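# Slide the paper roll onto the wooden holder's post

## Task

Fit the paper roll over the wooden holder's upright post so it settles down onto the holder's base, then release the roll so no gripper is touching it.

## Robot and tools

Robot: two arms, left_arm and right_arm, each with a two-finger parallel gripper and a wrist camera. Cameras: cam_high (fixed, looking down over the table), cam_left_wrist, cam_right_wrist; each image is 672x504 pixels. Calibration lines (K, distortion D, T_world_to_cam, pos_world) are given in OpenCV conventions. Wrist camera poses come from joint readings and may lag while the arm moves. Fixed cameras can be slightly off their stated calibration.

Frame: one scene frame for both arms. The origin is at table-top height, midway between the two nominal arm bases. +x points out over the table, +z points up, and left_arm is on the +y side. Image left/right does not match arm names. Positions are in metres. Orientations are quaternions written w first (qw, qx, qy, qz). A gripper's fingers point along its own +z axis and close along its y axis. end_effector_position is the point between the finger pads, roughly 1 cm behind the tips. Reported poses can be off by a few centimetres, and friction or weight can leave a gripper resting a centimetre or more from a free-air target without any contact.

Row format, used by execute_actions and move: always 16 numbers covering both arms, even if only one moves. The order is left_arm x, y, z, qw, qx, qy, qz, opening, then right_arm with the same 8. These are absolute target poses in the scene frame, not offsets. Opening runs from -1 (closed) to +1 (fully open, 0.094 m). To keep an arm still, repeat its last reported position and quaternion plus the opening it should keep. To hold an orientation steady, send the same quaternion every time rather than copying the drifting reported one.

execute_actions(actions, cameras): actions holds at most one entry. [] is a look that returns the state with pictures. {"rows": [...], "steps": n} plays up to 15 rows over n control steps (1 to 15, default 15, each 1/30 s; at least 5). Each row lasts one step and the final row repeats. The call is refused, and nothing is sent, if any target lies more than 0.6 m from that arm's last reported position along its gripper axes. {"steps": n} with no rows is a wait of up to 300 steps, counted from the previous result, including your reply time. cameras: list of names, ["all"], or [] for none. Each step the controller clips the commanded pose to within 100 mm and 20 degrees of the measured pose. Results are taken 5 steps before the action ends, and those steps run afterwards.

move(target, speed, blend, blocking, cameras): target is one 16-number row or a list of up to 15 rows, with no 0.6 m refusal. Each gripper travels in a straight line and all arms finish together; a move takes at least 0.5 s and is cut off at 10 s. speed is in m/s, 0.002 to 0.5, default 0.25 (rotation up to twice that in rad/s); one number or one per target. blend in metres rounds corners at intermediate targets; default 0 stops at each. blocking=false returns about 0.5 s after start while the move continues. The first target's openings are sent at the start; later targets' openings are applied on arrival, with a pause. Paths do not avoid obstacles or the other arm; route away from an arm's own base, which can flip its shoulder posture. Faster moves lag, stray and hit harder; aiming further past a contact presses harder. The result adds a "move:" line: done (at rest within 10 mm and 2 degrees), off_target, moving, held, or fault, plus limits such as paced (pose clipped) or held (steps withheld). done says nothing about contact.

wait(seconds, cameras): 0 to 10 s, no new command; returns early if a move ends. stop(cameras): brakes a running move (needs room to brake); fingers keep moving. zoom_image(camera, region): camera is cam_high, cam_left_wrist or cam_right_wrist; region [x0, y0, x1, y1] in pixels of its latest image, origin top-left, at most 504 by 504. finished_scene(scene): give the current scene's number; it ends the scene for good, so call it only after the roll sits on the post and is released.

Gripping: grip_measured uses the opening scale. Under a firm squeeze it reads up to about 0.064 below the part's real width, more for round parts. Full force (about 50 to 64 N per pad) builds from roughly 0.05 below the first-touch reading (0.11 or more for round items). Close slowly on anything fragile. To release, command an opening clearly above grip_measured.

Result lines: Joint positions (last entry per arm is the finger opening in metres), Joint velocities ("within noise" means at rest), Joint torques (include gravity; entries 1 to 3 wrap at ±28 N m), Hand target (the pose being driven toward), and a BASES line when present. Joint ranges in rad: waist -2.618 to 3.054, shoulder 0.000 to 3.142, elbow 0.000 to 3.142 (straight at 2.901), wrist pitch -1.571 to 1.571, wrist yaw -1.571 to 1.571, wrist roll -2.094 to 2.094.

The simulation keeps running while you think and write. Motors heat when holding loads, reaching far out, or straining toward unreachable poses: MOTOR HOT appears at 75 °C, and at 90 °C an OVER-TEMPERATURE FAULT folds that arm away for the rest of the scene.

Avoid: dropping the roll, releasing it while it moves, slamming or pressing hard, and any clash between the arms (the clearance check does not stop grippers or wrist cameras hitting each other). Nothing may fall off the table. Brief outside tugs on held or loose items can occur.

Each tool is called after "Call:" as name(argument=value, ...), one argument or row to a line, values as JSON.

## Session

Call:
execute_actions(
  actions=[],
  cameras=["all"],
)

Scene clock: 0.00 s of 4400.00 s.
left_arm: end_effector_position=(+0.3629, +0.4204, +0.1333) grip_measured=+1.000 end_effector_quat_wxyz=(+0.532, -0.221, +0.816, +0.055) | right_arm: end_effector_position=(+0.4447, -0.1811, +0.1836) grip_measured=+1.000 end_effector_quat_wxyz=(+0.228, -0.321, +0.854, +0.341)
Joint positions: left_arm=[0.482 1.157 0.419 0.293 0.121 -0.104 0.094] | right_arm=[0.031 2.183 2.08 -1.173 -0.805 -0.549 0.094]
Joint velocities: within noise
Joint torques (N m): no reading
Motor temperatures (°C): left_arm=[23 24 21 24 22 21 23] | right_arm=[23 23 23 22 22 23 24]
Heat: left arm: 24 °C; right arm: 24 °C.
Hand target: left_arm +0.3638, +0.4208, +0.1376; +0.536, -0.219, +0.813, +0.056 | right_arm +0.4442, -0.1793, +0.1925; +0.237, -0.325, +0.848, +0.345

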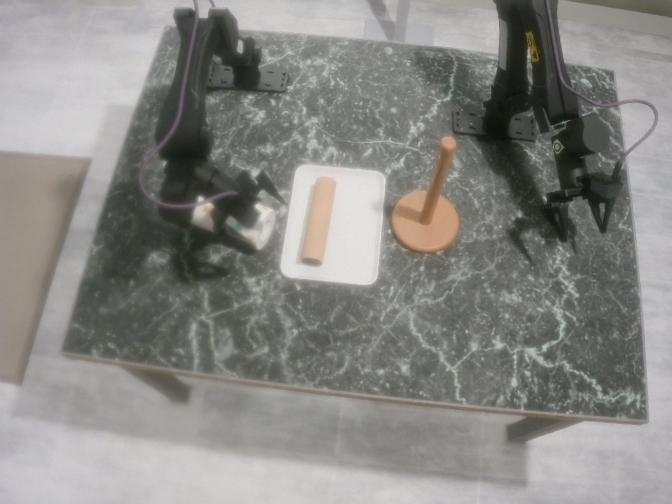

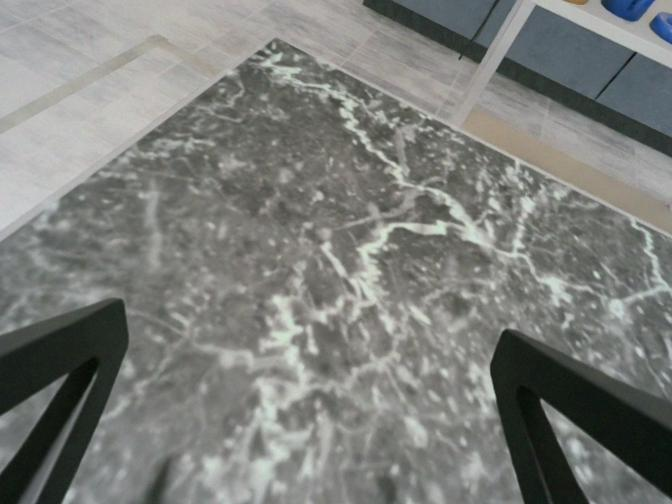

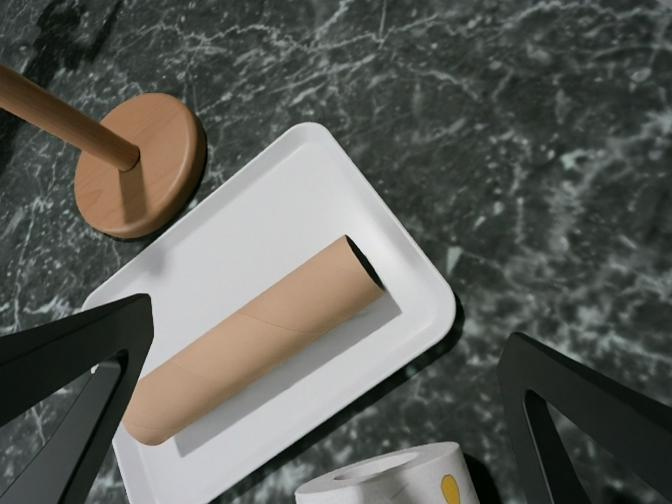

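Call:
zoom_image(
  camera="cam_high",
  region=[150, 140, 330, 290],
)

Call:
zoom_image(
  camera="cam_high",
  region=[370, 120, 490, 270],
)

Call:
move(
  target=[0.3638,0.4208,0.1376,0.532,-0.221,0.816,0.055,1,0.30,-0.22,0.34,0.228,-0.321,0.854,0.341,1],
)

Scaled by 2.800 from the camera's 672x504 image, which has a finer 960x720 frame.

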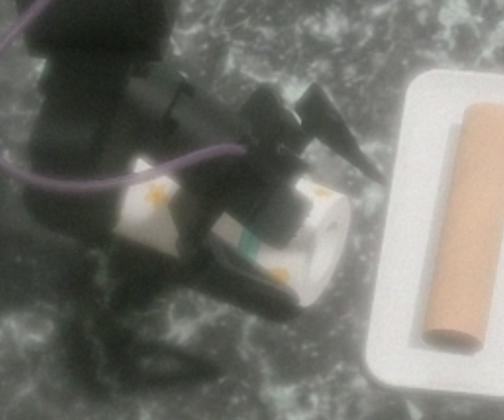

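Scaled by 3.360 from the camera's 672x504 image, which has a finer 960x720 frame.

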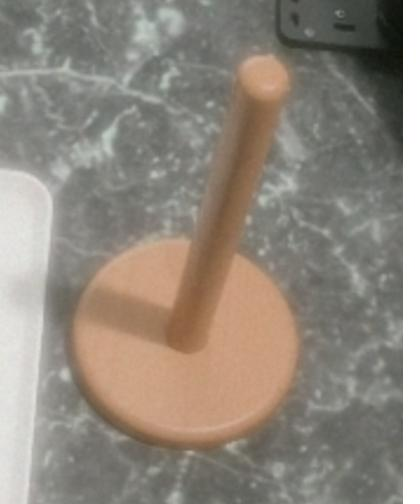

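Scene clock: 1.80 s of 4400.00 s.
left_arm: end_effector_position=(+0.3619, +0.4198, +0.1309) grip_measured=+1.000 end_effector_quat_wxyz=(+0.528, -0.222, +0.818, +0.054) | right_arm: end_effector_position=(+0.3039, -0.2203, +0.3405) grip_measured=+1.000 end_effector_quat_wxyz=(+0.278, -0.309, +0.852, +0.318)
Joint positions: left_arm=[0.482 1.157 0.419 0.282 0.121 -0.104 0.094] | right_arm=[-0.074 1.678 2.027 -1.572 -0.817 -0.606 0.094]
Joint velocities: within noise
Joint torques (N m): left_arm=[-0.2 -4.23 8.72 1.94 0.02 -0.04] | right_arm=[-0.54 -8.14 4.4 0.67 -0.75 0.08]
Motor temperatures (°C): left_arm=[23 24 21 25 22 21 23] | right_arm=[23 24 23 23 22 23 24]
Heat: left arm: 25 °C; right arm: 24 °C.
Hand target: left_arm +0.3638, +0.4208, +0.1376; +0.532, -0.221, +0.816, +0.055 | right_arm +0.3001, -0.2196, +0.3397; +0.272, -0.301, +0.852, +0.331
Off the commanded pose: left_arm 0.007 m, 1 deg | right_arm 0.004 m, 6 deg.
joint sent to its limit (right arm) — joint 4 (wrist pitch), lower limit.
Kept back: nothing.
move: off_target (right_arm)
camera_calibration:
cam_left_wrist: T_world_to_cam=[[0.440882, -0.858152, 0.263056, 0.162234], [-0.656491, -0.508167, -0.557481, 0.548904], [0.61208, 0.0730898, -0.787411, -0.0454379], [0, 0, 0, 1]] pos_world=[0.316636, 0.421477, 0.227549]
cam_right_wrist: T_world_to_cam=[[0.785184, -0.541231, -0.300924, -0.256213], [-0.617836, -0.717629, -0.321382, 0.162846], [-0.0420099, 0.438266, -0.897863, 0.518919], [0, 0, 0, 1]] pos_world=[0.323587, -0.249232, 0.441154]

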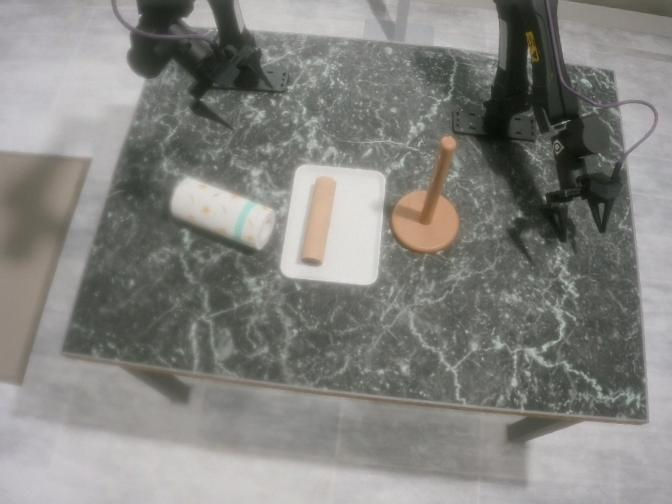

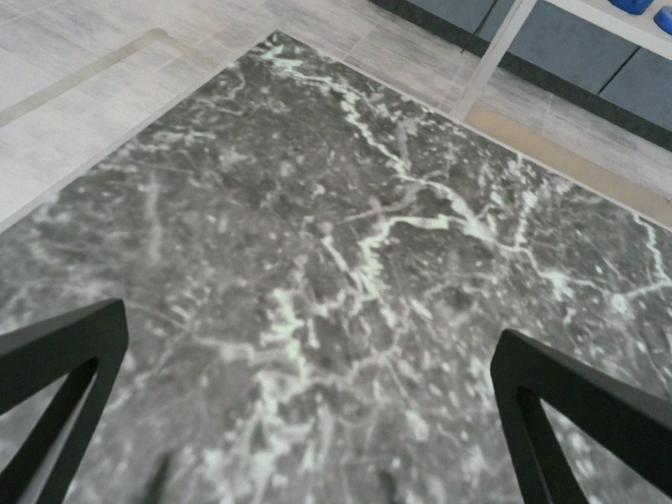

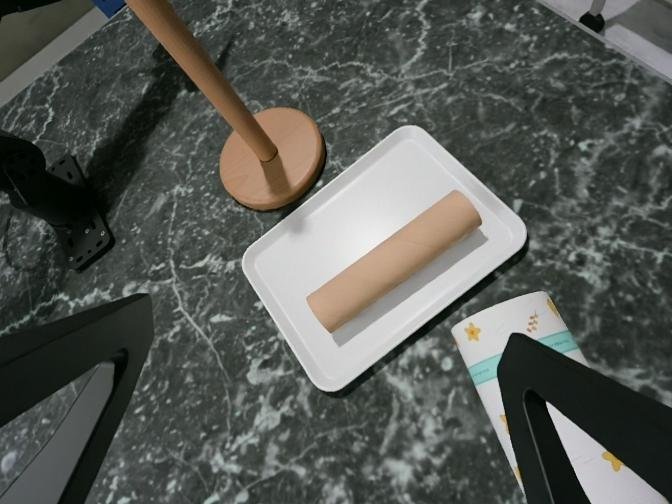

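Call:
zoom_image(
  camera="cam_high",
  region=[160, 160, 290, 260],
)

Call:
zoom_image(
  camera="cam_right_wrist",
  region=[420, 260, 672, 504],
)

Scaled by 3.877 from the camera's 672x504 image, which has a finer 960x720 frame.

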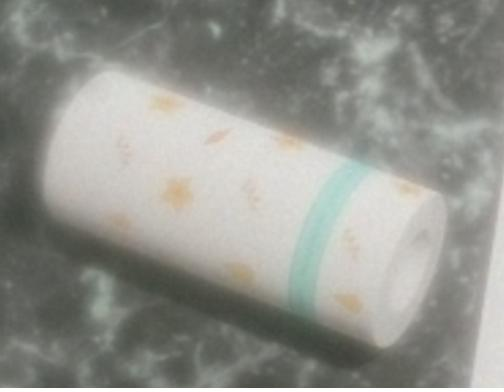

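Scaled by 2.000 from the camera's 672x504 image, which has a finer 960x720 frame.

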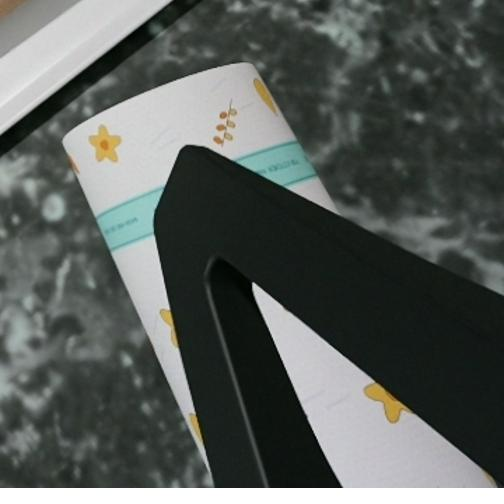

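Call:
move(
  target=[0.3638,0.4208,0.1376,0.532,-0.221,0.816,0.055,1,0.368,-0.295,0.20,0,-0.600,0.800,0,1],
)

Scene clock: 6.13 s of 4400.00 s.
left_arm: end_effector_position=(+0.3619, +0.4198, +0.1308) grip_measured=+1.000 end_effector_quat_wxyz=(+0.528, -0.222, +0.818, +0.054) | right_arm: end_effector_position=(+0.3633, -0.2966, +0.1997) grip_measured=+1.000 end_effector_quat_wxyz=(+0.049, -0.593, +0.803, -0.025)
Joint positions: left_arm=[0.482 1.157 0.419 0.282 0.121 -0.104 0.094] | right_arm=[0.069 1.992 2.104 -1.573 -0.009 -1.19 0.094]
Joint velocities: within noise
Joint torques (N m): left_arm=[-0.14 -4.16 8.58 1.95 0.04 -0.05] | right_arm=[0.5 -9.33 9.4 0.32 0.03 0.01]
Motor temperatures (°C): left_arm=[23 24 22 26 22 21 23] | right_arm=[23 24 23 23 22 23 24]
Heat: left arm: 26 °C; right arm: 24 °C.
Hand target: left_arm +0.3638, +0.4208, +0.1376; +0.532, -0.221, +0.816, +0.055 | right_arm +0.3677, -0.2949, +0.1994; +0.047, -0.599, +0.799, -0.028
Off the commanded pose: left_arm 0.007 m, 1 deg | right_arm 0.005 m, 6 deg.
joint sent to its limit (right arm) — joint 4 (wrist pitch), lower limit.
Kept back: nothing.
move: off_target (right_arm)
camera_calibration:
cam_left_wrist: T_world_to_cam=[[0.44097, -0.858104, 0.263065, 0.162202], [-0.656678, -0.508269, -0.557169, 0.548892], [0.611816, 0.0729455, -0.787629, -0.0452963], [0, 0, 0, 1]] pos_world=[0.316632, 0.421475, 0.227479]
cam_right_wrist: T_world_to_cam=[[0.981375, -0.17523, 0.0787202, -0.425076], [-0.191907, -0.875912, 0.442662, -0.254676], [-0.00861591, -0.449525, -0.893226, 0.152048], [0, 0, 0, 1]] pos_world=[0.369595, -0.229211, 0.28201]

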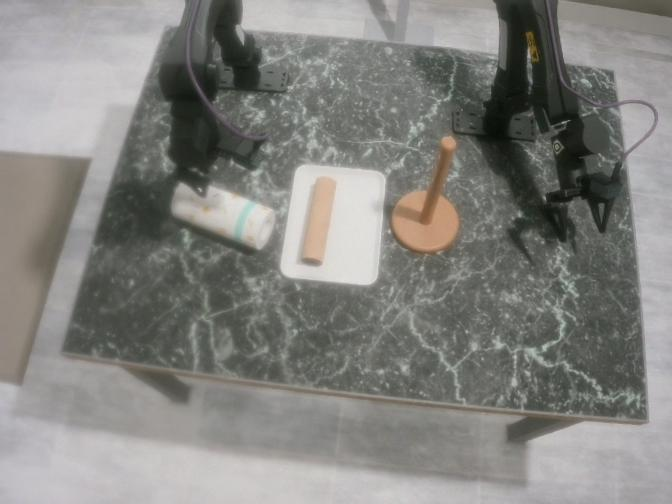

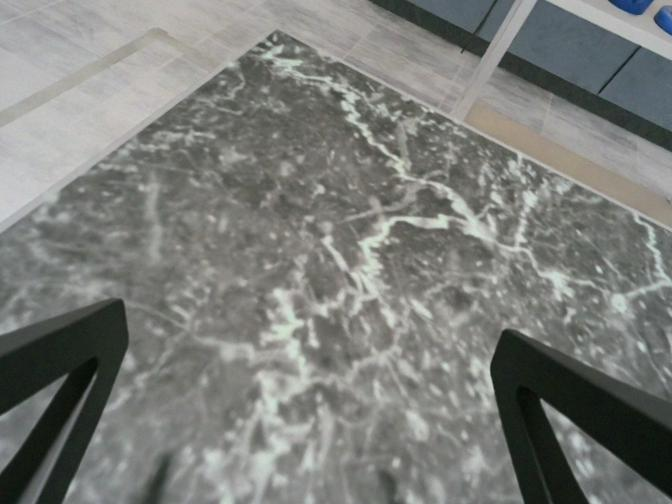

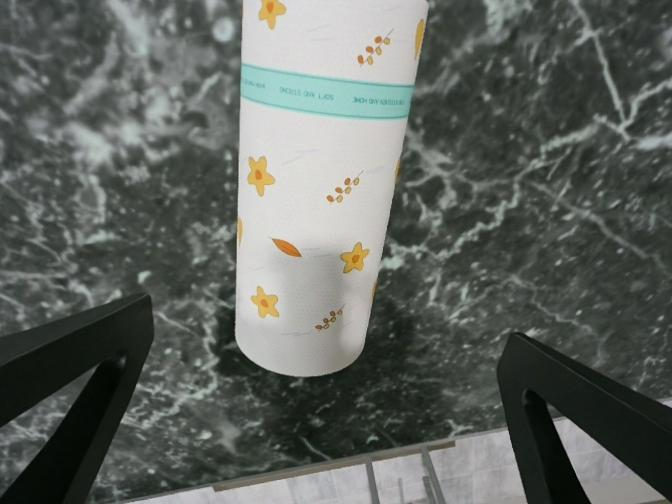

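Call:
move(
  target=[0.3638,0.4208,0.1376,0.532,-0.221,0.816,0.055,1,0.368,-0.297,0.13,0,-0.597,0.802,0,1],
  speed=0.15,
)

Scene clock: 7.73 s of 4400.00 s.
left_arm: end_effector_position=(+0.3619, +0.4198, +0.1308) grip_measured=+1.000 end_effector_quat_wxyz=(+0.528, -0.222, +0.818, +0.054) | right_arm: end_effector_position=(+0.3676, -0.2969, +0.1405) grip_measured=+1.000 end_effector_quat_wxyz=(+0.011, -0.595, +0.804, -0.004)
Joint positions: left_arm=[0.482 1.157 0.419 0.282 0.121 -0.104 0.094] | right_arm=[0.069 2.047 1.948 -1.45 -0.005 -1.192 0.094]
Joint velocities: within noise
Joint torques (N m): left_arm=[-0.03 -4.26 8.64 1.94 0.03 -0.03] | right_arm=[0.18 -10.39 5.42 0.34 0.07 0]
Motor temperatures (°C): left_arm=[23 24 22 27 22 21 23] | right_arm=[23 24 23 23 22 23 24]
Heat: left arm: 27 °C; right arm: 24 °C.
Hand target: left_arm +0.3638, +0.4208, +0.1376; +0.532, -0.221, +0.816, +0.055 | right_arm +0.3677, -0.2970, +0.1301; +0.000, -0.597, +0.802, +0.000
Off the commanded pose: left_arm 0.007 m, 1 deg | right_arm 0.011 m, 1 deg.
Kept back: nothing.
move: off_target (right_arm)
camera_calibration:
cam_left_wrist: T_world_to_cam=[[0.44097, -0.858104, 0.263065, 0.162202], [-0.656678, -0.508269, -0.557169, 0.548892], [0.611816, 0.0729455, -0.787629, -0.0452963], [0, 0, 0, 1]] pos_world=[0.316632, 0.421475, 0.227479]
cam_right_wrist: T_world_to_cam=[[0.984809, -0.17357, -0.00503517, -0.413643], [-0.151136, -0.871075, 0.467318, -0.244975], [-0.0854985, -0.459458, -0.884075, 0.123108], [0, 0, 0, 1]] pos_world=[0.38086, -0.228625, 0.221235]

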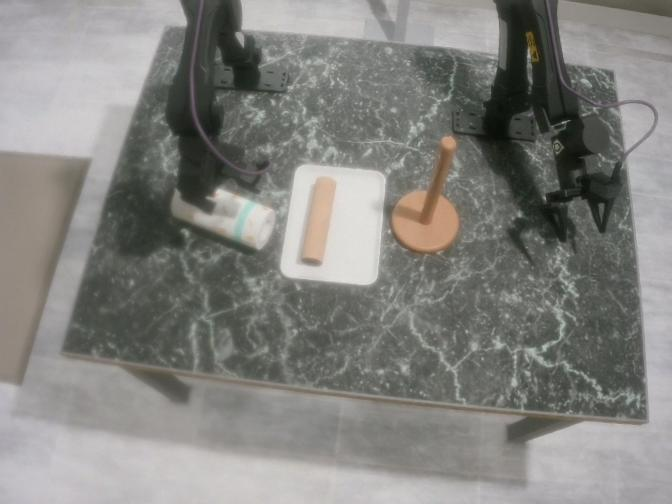

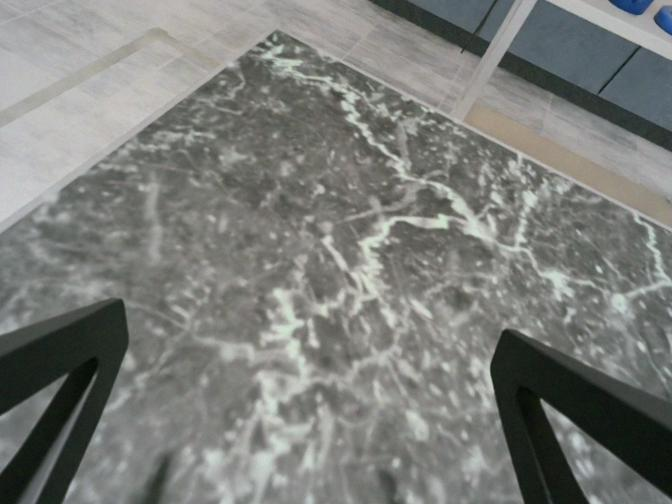

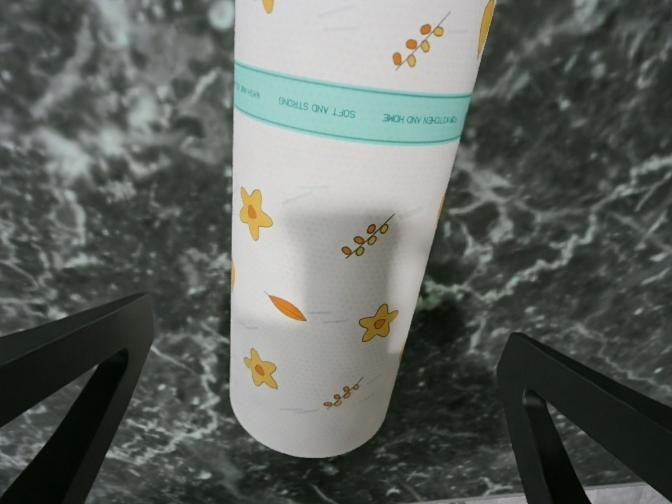

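Call:
move(
  target=[0.3638,0.4208,0.1376,0.532,-0.221,0.816,0.055,1,0.368,-0.297,0.07,0,-0.597,0.802,0,1],
  speed=0.1,
)

Scene clock: 9.33 s of 4400.00 s.
left_arm: end_effector_position=(+0.3618, +0.4198, +0.1307) grip_measured=+1.000 end_effector_quat_wxyz=(+0.527, -0.222, +0.818, +0.054) | right_arm: end_effector_position=(+0.3706, -0.2967, +0.0825) grip_measured=+1.000 end_effector_quat_wxyz=(+0.013, -0.595, +0.804, -0.005)
Joint positions: left_arm=[0.482 1.157 0.419 0.282 0.121 -0.104 0.094] | right_arm=[0.069 2.047 1.717 -1.213 -0.005 -1.192 0.094]
Joint velocities: within noise
Joint torques (N m): left_arm=[-0.16 -4.27 8.7 1.94 0.01 -0.03] | right_arm=[0.13 -10.26 5.08 0.36 0.05 -0.03]
Motor temperatures (°C): left_arm=[23 24 22 27 22 21 23] | right_arm=[23 25 23 23 22 23 24]
Heat: left arm: 27 °C; right arm: 25 °C.
Hand target: left_arm +0.3637, +0.4208, +0.1375; +0.532, -0.221, +0.816, +0.055 | right_arm +0.3677, -0.2970, +0.0702; +0.000, -0.597, +0.802, +0.000
Off the commanded pose: left_arm 0.007 m, 1 deg | right_arm 0.013 m, 2 deg.
Kept back: nothing.
move: off_target (right_arm)
camera_calibration:
cam_left_wrist: T_world_to_cam=[[0.441058, -0.858055, 0.263075, 0.16217], [-0.656864, -0.508371, -0.556856, 0.54888], [0.611553, 0.0728013, -0.787847, -0.0451547], [0, 0, 0, 1]] pos_world=[0.316628, 0.421473, 0.227409]
cam_right_wrist: T_world_to_cam=[[0.984821, -0.173569, 0.000868411, -0.417362], [-0.153974, -0.871309, 0.465953, -0.216087], [-0.0801184, -0.459014, -0.884809, 0.0703771], [0, 0, 0, 1]] pos_world=[0.383394, -0.228416, 0.163319]

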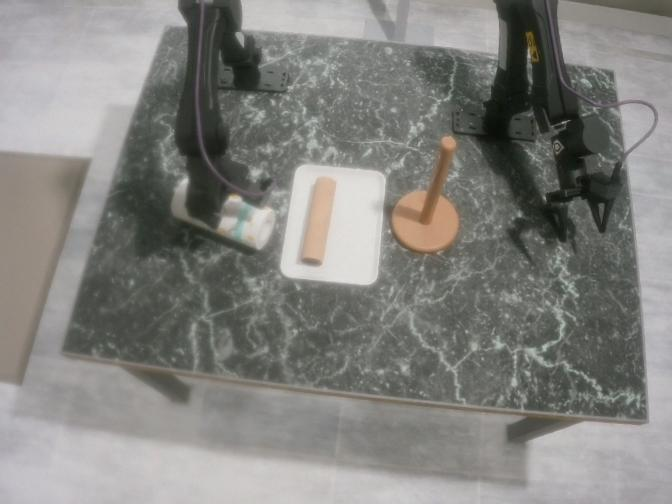

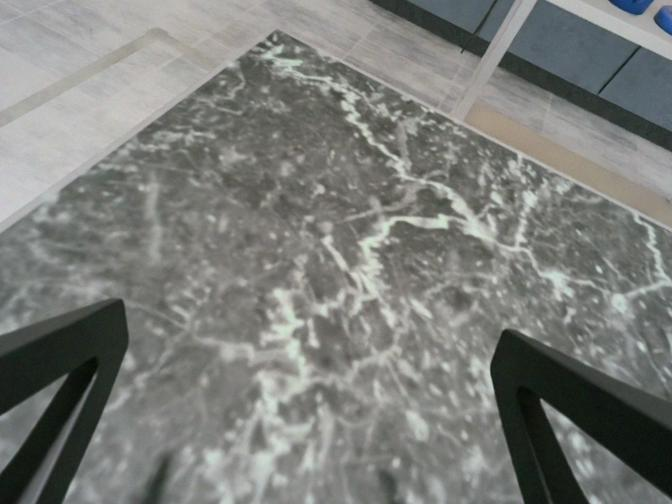

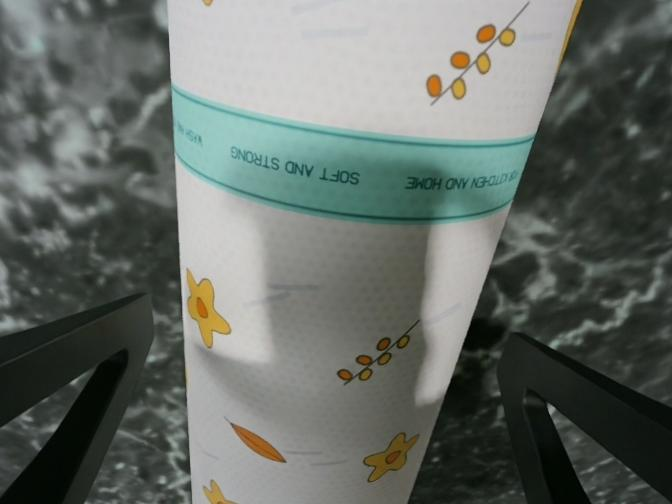

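Call:
move(
  target=[0.3638,0.4208,0.1376,0.532,-0.221,0.816,0.055,1,0.3655,-0.297,0.03,0,-0.595,0.804,0,1],
  speed=0.08,
)

Scene clock: 10.70 s of 4400.00 s.
left_arm: end_effector_position=(+0.3618, +0.4198, +0.1307) grip_measured=+1.000 end_effector_quat_wxyz=(+0.527, -0.222, +0.818, +0.054) | right_arm: end_effector_position=(+0.3696, -0.2968, +0.0439) grip_measured=+1.000 end_effector_quat_wxyz=(+0.015, -0.595, +0.804, -0.006)
Joint positions: left_arm=[0.482 1.157 0.419 0.282 0.121 -0.104 0.094] | right_arm=[0.069 2.064 1.587 -1.062 -0.005 -1.192 0.094]
Joint velocities: within noise
Joint torques (N m): left_arm=[-0.09 -4.21 8.7 1.93 0.01 -0.04] | right_arm=[0.17 -9.94 4.97 0.36 0.06 0.04]
Motor temperatures (°C): left_arm=[23 24 22 27 22 21 23] | right_arm=[23 25 23 23 22 23 24]
Heat: left arm: 27 °C; right arm: 25 °C.
Hand target: left_arm +0.3637, +0.4208, +0.1375; +0.532, -0.221, +0.816, +0.055 | right_arm +0.3652, -0.2970, +0.0304; +0.000, -0.595, +0.804, +0.000
Off the commanded pose: left_arm 0.007 m, 1 deg | right_arm 0.014 m, 2 deg.
Kept back: nothing.
move: off_target (right_arm)
camera_calibration:
cam_left_wrist: T_world_to_cam=[[0.441058, -0.858055, 0.263075, 0.16217], [-0.656864, -0.508371, -0.556856, 0.54888], [0.611553, 0.0728013, -0.787847, -0.0451547], [0, 0, 0, 1]] pos_world=[0.316628, 0.421473, 0.227409]
cam_right_wrist: T_world_to_cam=[[0.984809, -0.17358, 0.00465495, -0.416508], [-0.155769, -0.871276, 0.465417, -0.197693], [-0.0767316, -0.459072, -0.885079, 0.034808], [0, 0, 0, 1]] pos_world=[0.382057, -0.228564, 0.124757]

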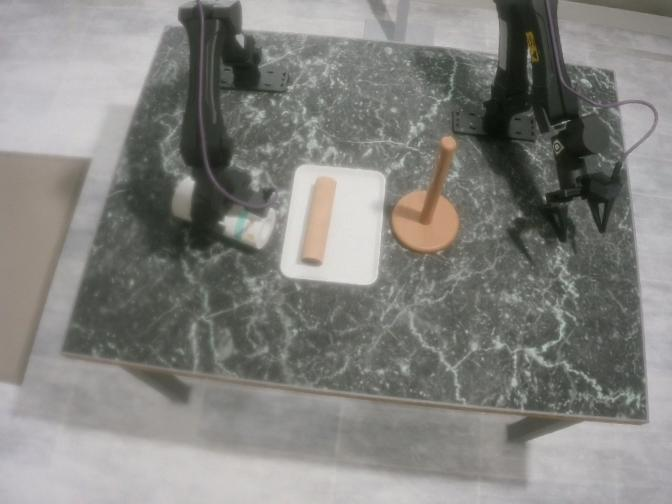

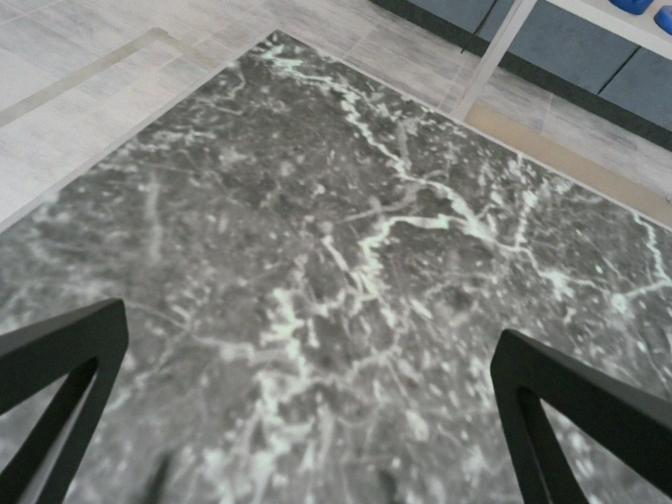

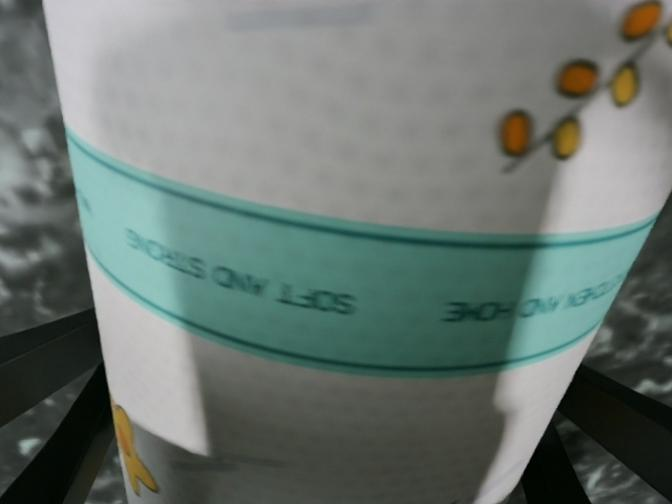

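Call:
execute_actions(
  actions=[
    {"rows":[[0.3638,0.4208,0.1376,0.532,-0.221,0.816,0.055,1,0.3655,-0.297,0.03,0,-0.595,0.804,0,0.85],[0.3638,0.4208,0.1376,0.532,-0.221,0.816,0.055,1,0.3655,-0.297,0.03,0,-0.595,0.804,0,0.8],[0.3638,0.4208,0.1376,0.532,-0.221,0.816,0.055,1,0.3655,-0.297,0.03,0,-0.595,0.804,0,0.75],[0.3638,0.4208,0.1376,0.532,-0.221,0.816,0.055,1,0.3655,-0.297,0.03,0,-0.595,0.804,0,0.7]],"steps":15},
  ],
)

Call:
execute_actions(
  actions=[
    {"steps":10},
  ],
)

Scene clock: 11.23 s of 4400.00 s.
left_arm: end_effector_position=(+0.3618, +0.4198, +0.1307) grip_measured=+1.000 end_effector_quat_wxyz=(+0.527, -0.222, +0.818, +0.054) | right_arm: end_effector_position=(+0.3700, -0.2969, +0.0439) grip_measured=+0.735 end_effector_quat_wxyz=(+0.015, -0.595, +0.804, -0.007)
Joint positions: left_arm=[0.482 1.157 0.419 0.282 0.121 -0.104 0.094] | right_arm=[0.069 2.064 1.587 -1.061 -0.004 -1.192 0.082]
Joint velocities: within noise
Joint torques (N m): left_arm=[-0.03 -4.27 8.64 1.93 0.01 -0.03] | right_arm=[0.25 -9.92 5.03 0.37 0.06 0.03]
Motor temperatures (°C): left_arm=[23 24 22 27 22 21 23] | right_arm=[23 25 23 23 22 23 24]
Heat: left arm: 27 °C; right arm: 25 °C.
Steps of this call (1-6: nothing new was sent; 7-16: this action's first 10). Readings (end_effector_position of left_arm | right_arm):
7: (+0.3618, +0.4198, +0.1307) | (+0.3699, -0.2968, +0.0439)
8: (+0.3618, +0.4198, +0.1307) | (+0.3699, -0.2969, +0.0439)
10: (+0.3618, +0.4198, +0.1307) | (+0.3700, -0.2969, +0.0439)
14: (+0.3618, +0.4198, +0.1307) | (+0.3700, -0.2969, +0.0439)
16: the state above

Scene clock: 11.57 s of 4400.00 s.
left_arm: end_effector_position=(+0.3618, +0.4198, +0.1307) grip_measured=+1.000 end_effector_quat_wxyz=(+0.527, -0.222, +0.818, +0.054) | right_arm: end_effector_position=(+0.3700, -0.2969, +0.0439) grip_measured=+0.730 end_effector_quat_wxyz=(+0.015, -0.595, +0.804, -0.007)
Joint positions: left_arm=[0.482 1.157 0.419 0.282 0.121 -0.104 0.094] | right_arm=[0.069 2.064 1.587 -1.061 -0.004 -1.192 0.081]
Joint velocities: within noise
Joint torques (N m): left_arm=[-0.08 -4.27 8.64 1.95 0.02 -0.04] | right_arm=[0.17 -9.87 5.04 0.36 0.05 0.06]
Motor temperatures (°C): left_arm=[23 24 22 27 22 21 23] | right_arm=[23 25 23 23 22 23 24]
Heat: left arm: 27 °C; right arm: 25 °C.
Hand target: left_arm +0.3637, +0.4208, +0.1375; +0.532, -0.221, +0.816, +0.055 | right_arm +0.3652, -0.2970, +0.0304; +0.000, -0.595, +0.804, +0.000
Off the commanded pose: left_arm 0.007 m, 1 deg | right_arm 0.015 m, 2 deg.
Steps of this call (1-5: your previous action's last 5; 6-10: nothing new was sent). Readings (end_effector_position of left_arm | right_arm):
1: (+0.3618, +0.4198, +0.1307) | (+0.3700, -0.2969, +0.0439)
2: (+0.3618, +0.4198, +0.1307) | (+0.3700, -0.2969, +0.0439)
4: (+0.3618, +0.4198, +0.1307) | (+0.3700, -0.2969, +0.0439)
8: (+0.3618, +0.4198, +0.1307) | (+0.3700, -0.2969, +0.0439)
10: the state above

Call:
move(
  target=[
    [0.3638,0.4208,0.1376,0.532,-0.221,0.816,0.055,1,0.3655,-0.297,0.2,0,-0.595,0.804,0,0.55],
    [0.3638,0.4208,0.1376,0.532,-0.221,0.816,0.055,1,0.35,-0.26,0.37,0.3077,-0.5497,0.7428,0.2277,0.55],
    [0.3638,0.4208,0.1376,0.532,-0.221,0.816,0.055,1,0.32,-0.12,0.47,0.6124,-0.3536,0.6124,0.3536,0.55],
  ],
  blend=0.03,
  speed=0.25,
)

Scene clock: 16.90 s of 4400.00 s.
left_arm: end_effector_position=(+0.3618, +0.4198, +0.1307) grip_measured=+1.000 end_effector_quat_wxyz=(+0.527, -0.222, +0.818, +0.054) | right_arm: end_effector_position=(+0.3301, -0.1196, +0.4602) grip_measured=+0.727 end_effector_quat_wxyz=(+0.599, -0.353, +0.624, +0.357)
Joint positions: left_arm=[0.482 1.157 0.419 0.282 0.121 -0.104 0.094] | right_arm=[0.192 1.376 1.502 -0.167 -0.846 -0.008 0.081]
Joint velocities: within noise
Joint torques (N m): left_arm=[-0.02 -4.16 8.66 1.94 0.02 -0.05] | right_arm=[0.59 -9.31 5.78 1.93 0.11 0.09]
Motor temperatures (°C): left_arm=[23 24 23 28 22 21 23] | right_arm=[23 25 24 23 22 23 24]
Heat: left arm: 28 °C; right arm: 25 °C.
Hand target: left_arm +0.3637, +0.4208, +0.1375; +0.532, -0.221, +0.816, +0.055 | right_arm +0.3201, -0.1201, +0.4699; +0.612, -0.354, +0.613, +0.354
Off the commanded pose: left_arm 0.007 m, 1 deg | right_arm 0.014 m, 2 deg.
Kept back: nothing.
move: off_target (right_arm)
camera_calibration:
cam_left_wrist: T_world_to_cam=[[0.441058, -0.858055, 0.263075, 0.16217], [-0.656864, -0.508371, -0.556856, 0.54888], [0.611553, 0.0728013, -0.787847, -0.0451547], [0, 0, 0, 1]] pos_world=[0.316628, 0.421473, 0.227409]
cam_right_wrist: T_world_to_cam=[[0.877531, -0.469222, 0.0988411, -0.392154], [-0.161703, -0.483617, -0.860213, 0.415129], [0.451432, 0.738881, -0.500263, 0.273456], [0, 0, 0, 1]] pos_world=[0.287808, -0.185296, 0.53266]

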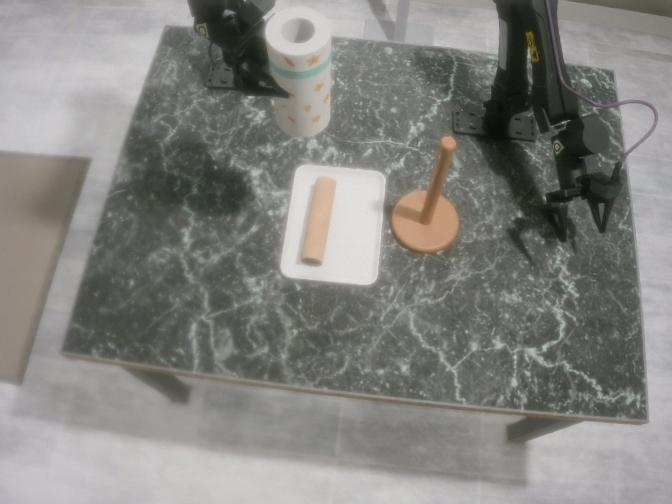

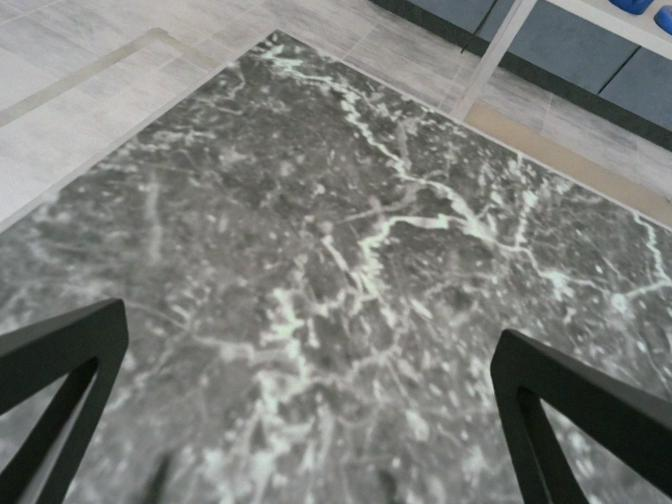

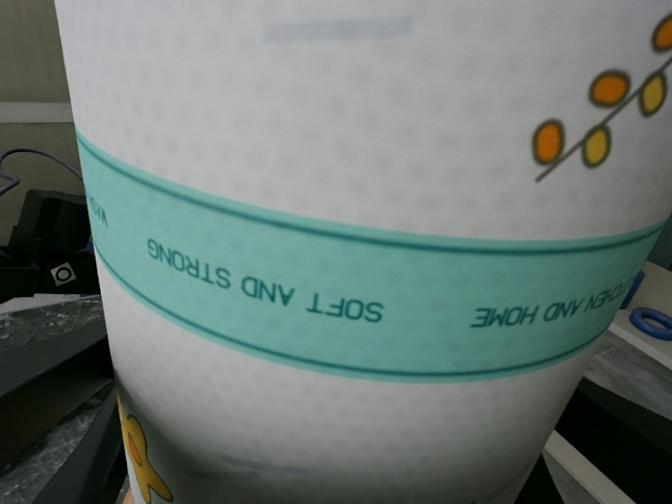

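Call:
zoom_image(
  camera="cam_high",
  region=[240, 0, 360, 145],
)

Scaled by 3.476 from the camera's 672x504 image, which has a finer 960x720 frame.

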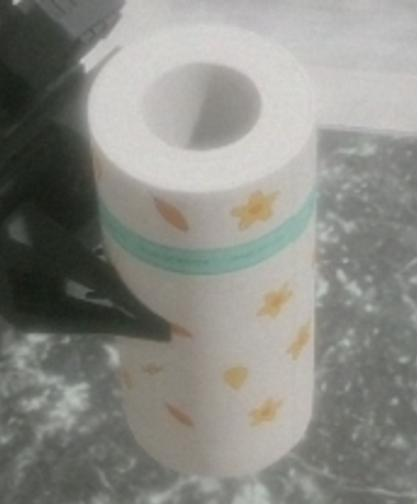

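Call:
move(
  target=[0.24,0.33,0.38,0.4868,0.3564,0.7641,-0.2271,1,0.316,0.03,0.48,0.632,-0.3291,0.6194,0.3265,0.55],
)

Scene clock: 21.13 s of 4400.00 s.
left_arm: end_effector_position=(+0.2428, +0.3329, +0.3723) grip_measured=+1.000 end_effector_quat_wxyz=(+0.553, +0.204, +0.808, +0.019) | right_arm: end_effector_position=(+0.3137, +0.0273, +0.4621) grip_measured=+0.727 end_effector_quat_wxyz=(+0.615, -0.335, +0.635, +0.326)
Joint positions: left_arm=[1.137 1.033 1.477 -1.569 1.127 1.365 0.094] | right_arm=[0.705 1.545 1.658 -0.146 -0.254 -0.006 0.081]
Joint velocities: within noise
Joint torques (N m): left_arm=[0.16 -1.01 8.13 0.89 0.57 -0.17] | right_arm=[0.43 -6.63 11.52 2.16 0.12 0.01]
Motor temperatures (°C): left_arm=[23 24 23 28 22 21 23] | right_arm=[23 25 24 24 22 23 25]
Heat: left arm: 28 °C; right arm: 25 °C.
Hand target: left_arm +0.2414, +0.3294, +0.3796; +0.556, +0.201, +0.806, +0.021 | right_arm +0.3153, +0.0292, +0.4795; +0.633, -0.329, +0.620, +0.327
Off the commanded pose: left_arm 0.009 m, 35 deg; orientation clipped | right_arm 0.018 m, 3 deg.
joint sent to its limit (left arm) — joint 4 (wrist pitch), lower limit.
Kept back: nothing.
move: off_target (left_arm, right_arm); limits=paced
camera_calibration:
cam_left_wrist: T_world_to_cam=[[-0.287306, -0.94808, -0.136382, 0.43211], [-0.722582, 0.307997, -0.618881, 0.328284], [0.628754, -0.0792608, -0.773554, 0.265378], [0, 0, 0, 1]] pos_world=[0.194502, 0.329598, 0.467384]
cam_right_wrist: T_world_to_cam=[[0.836362, -0.535116, 0.118951, -0.303564], [-0.186722, -0.482113, -0.85598, 0.491037], [0.515397, 0.693698, -0.503139, 0.155796], [0, 0, 0, 1]] pos_world=[0.26528, -0.0337818, 0.534814]

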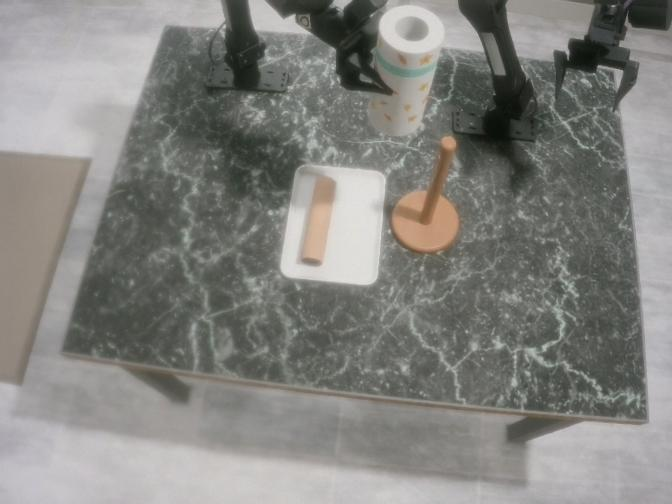

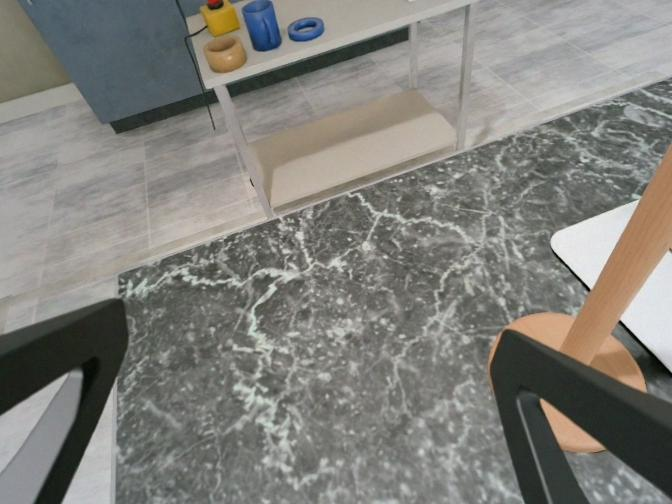

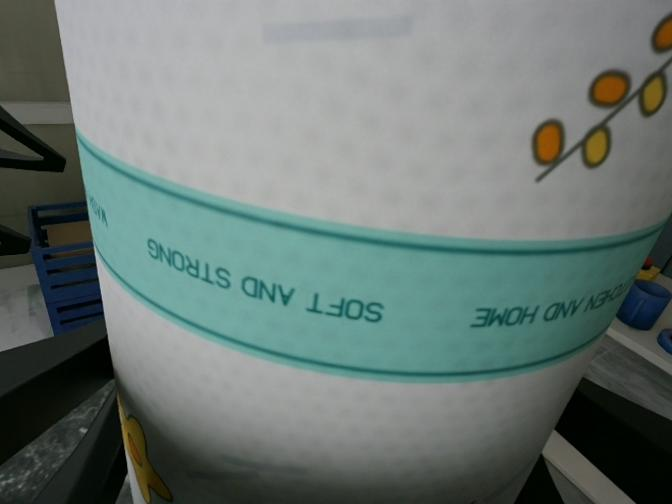

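Call:
move(
  target=[0.22,0.36,0.40,0.627,0.3265,0.627,-0.3265,1,0.322,0.06,0.48,0.632,-0.3291,0.6194,0.3265,0.55],
)

Scene clock: 23.73 s of 4400.00 s.
left_arm: end_effector_position=(+0.2229, +0.3647, +0.3991) grip_measured=+1.000 end_effector_quat_wxyz=(+0.694, +0.062, +0.717, +0.021) | right_arm: end_effector_position=(+0.3204, +0.0560, +0.4647) grip_measured=+0.727 end_effector_quat_wxyz=(+0.618, -0.334, +0.633, +0.325)
Joint positions: left_arm=[1.483 0.981 1.301 -1.569 1.534 1.365 0.094] | right_arm=[0.757 1.639 1.759 -0.146 -0.2 -0.006 0.081]
Joint velocities: within noise
Joint torques (N m): left_arm=[0.57 -1.87 4.72 0.62 0.8 -0.14] | right_arm=[0.55 -7.45 11.59 2.12 0.14 0.02]
Motor temperatures (°C): left_arm=[23 24 23 28 22 21 23] | right_arm=[23 25 24 25 22 23 25]
Heat: left arm: 28 °C; right arm: 25 °C.
Hand target: left_arm +0.2220, +0.3601, +0.4000; +0.702, +0.051, +0.710, +0.009 | right_arm +0.3215, +0.0593, +0.4795; +0.633, -0.329, +0.620, +0.327
Off the commanded pose: left_arm 0.006 m, 52 deg; orientation clipped | right_arm 0.016 m, 2 deg.
joint sent to its limit (left arm) — joint 4 (wrist pitch), lower limit; joint 5 (wrist yaw), upper limit.
Kept back: nothing.
move: off_target (left_arm, right_arm); limits=paced
camera_calibration:
cam_left_wrist: T_world_to_cam=[[-0.0780241, -0.996926, 0.00714004, 0.37406], [-0.50109, 0.0330242, -0.864765, 0.469767], [0.861871, -0.0710503, -0.502127, 0.137889], [0, 0, 0, 1]] pos_world=[0.145739, 0.367193, 0.472805]
cam_right_wrist: T_world_to_cam=[[0.834411, -0.537434, 0.122157, -0.294858], [-0.182586, -0.478681, -0.858794, 0.508164], [0.520019, 0.694283, -0.497545, 0.129639], [0, 0, 0, 1]] pos_world=[0.271401, -0.00522429, 0.536928]

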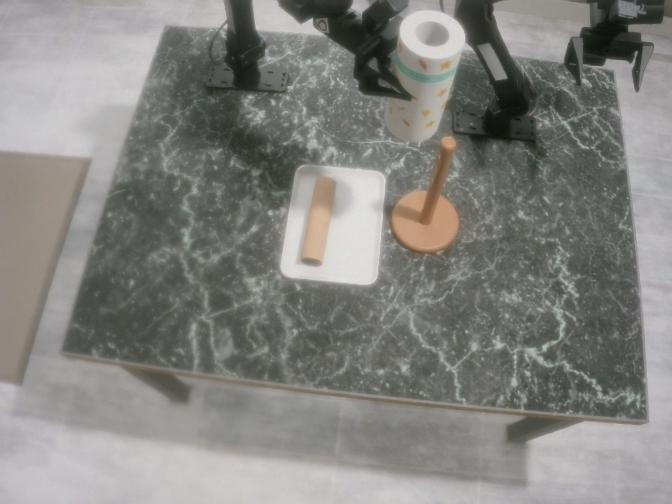

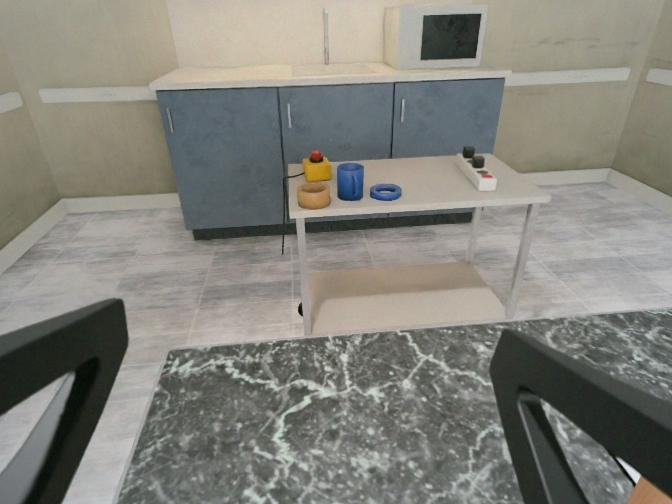

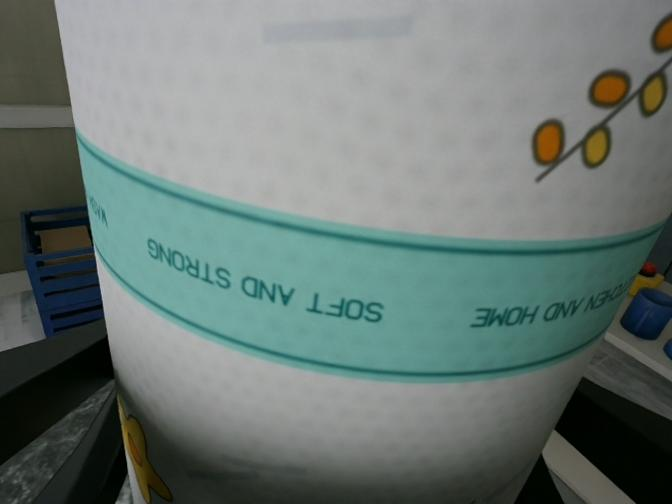

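Call:
move(
  target=[0.30,0.33,0.38,0.6124,0.3536,0.6124,-0.3536,1,0.322,0.06,0.48,0.632,-0.3291,0.6194,0.3265,0.55],
)

Scene clock: 26.37 s of 4400.00 s.
left_arm: end_effector_position=(+0.2988, +0.3290, +0.3707) grip_measured=+1.000 end_effector_quat_wxyz=(+0.661, +0.210, +0.688, -0.214) | right_arm: end_effector_position=(+0.3205, +0.0559, +0.4647) grip_measured=+0.727 end_effector_quat_wxyz=(+0.618, -0.334, +0.633, +0.325)
Joint positions: left_arm=[0.941 1.324 1.375 -1.571 1.536 1.503 0.094] | right_arm=[0.757 1.639 1.759 -0.146 -0.2 -0.006 0.081]
Joint velocities: within noise
Joint torques (N m): left_arm=[-0.54 -3.14 9.07 0.31 0.84 0.1] | right_arm=[0.53 -7.46 11.59 2.11 0.12 0]
Motor temperatures (°C): left_arm=[23 24 23 27 23 21 23] | right_arm=[23 25 24 25 22 23 25]
Heat: left arm: 27 °C; right arm: 25 °C.
Hand target: left_arm +0.3005, +0.3293, +0.3797; +0.669, +0.216, +0.679, -0.212 | right_arm +0.3215, +0.0593, +0.4795; +0.633, -0.329, +0.620, +0.327
Off the commanded pose: left_arm 0.009 m, 25 deg; orientation clipped | right_arm 0.016 m, 2 deg.
joint sent to its limit (left arm) — joint 4 (wrist pitch), lower limit; joint 5 (wrist yaw), upper limit.
Kept back: nothing.
move: off_target (left_arm, right_arm); limits=paced
camera_calibration:
cam_left_wrist: T_world_to_cam=[[-0.579914, -0.802579, 0.139878, 0.381424], [-0.475928, 0.194397, -0.857731, 0.421233], [0.661205, -0.563982, -0.494704, 0.275072], [0, 0, 0, 1]] pos_world=[0.239791, 0.379373, 0.44403]
cam_right_wrist: T_world_to_cam=[[0.834, -0.538068, 0.122176, -0.294834], [-0.182939, -0.478554, -0.858789, 0.508251], [0.520555, 0.693879, -0.497548, 0.129486], [0, 0, 0, 1]] pos_world=[0.271466, -0.0052628, 0.536928]

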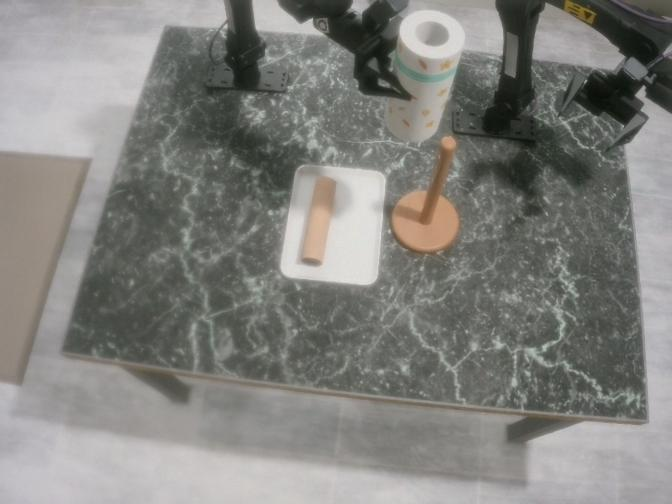

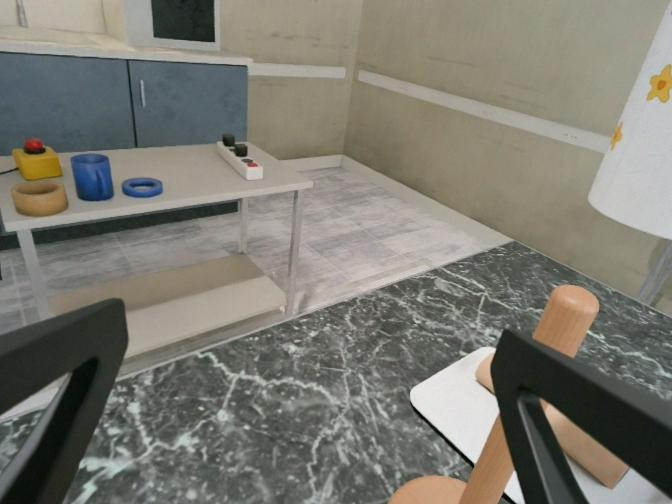

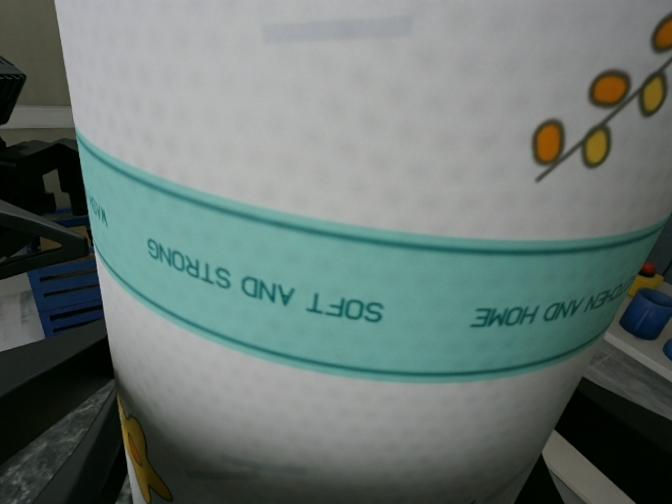

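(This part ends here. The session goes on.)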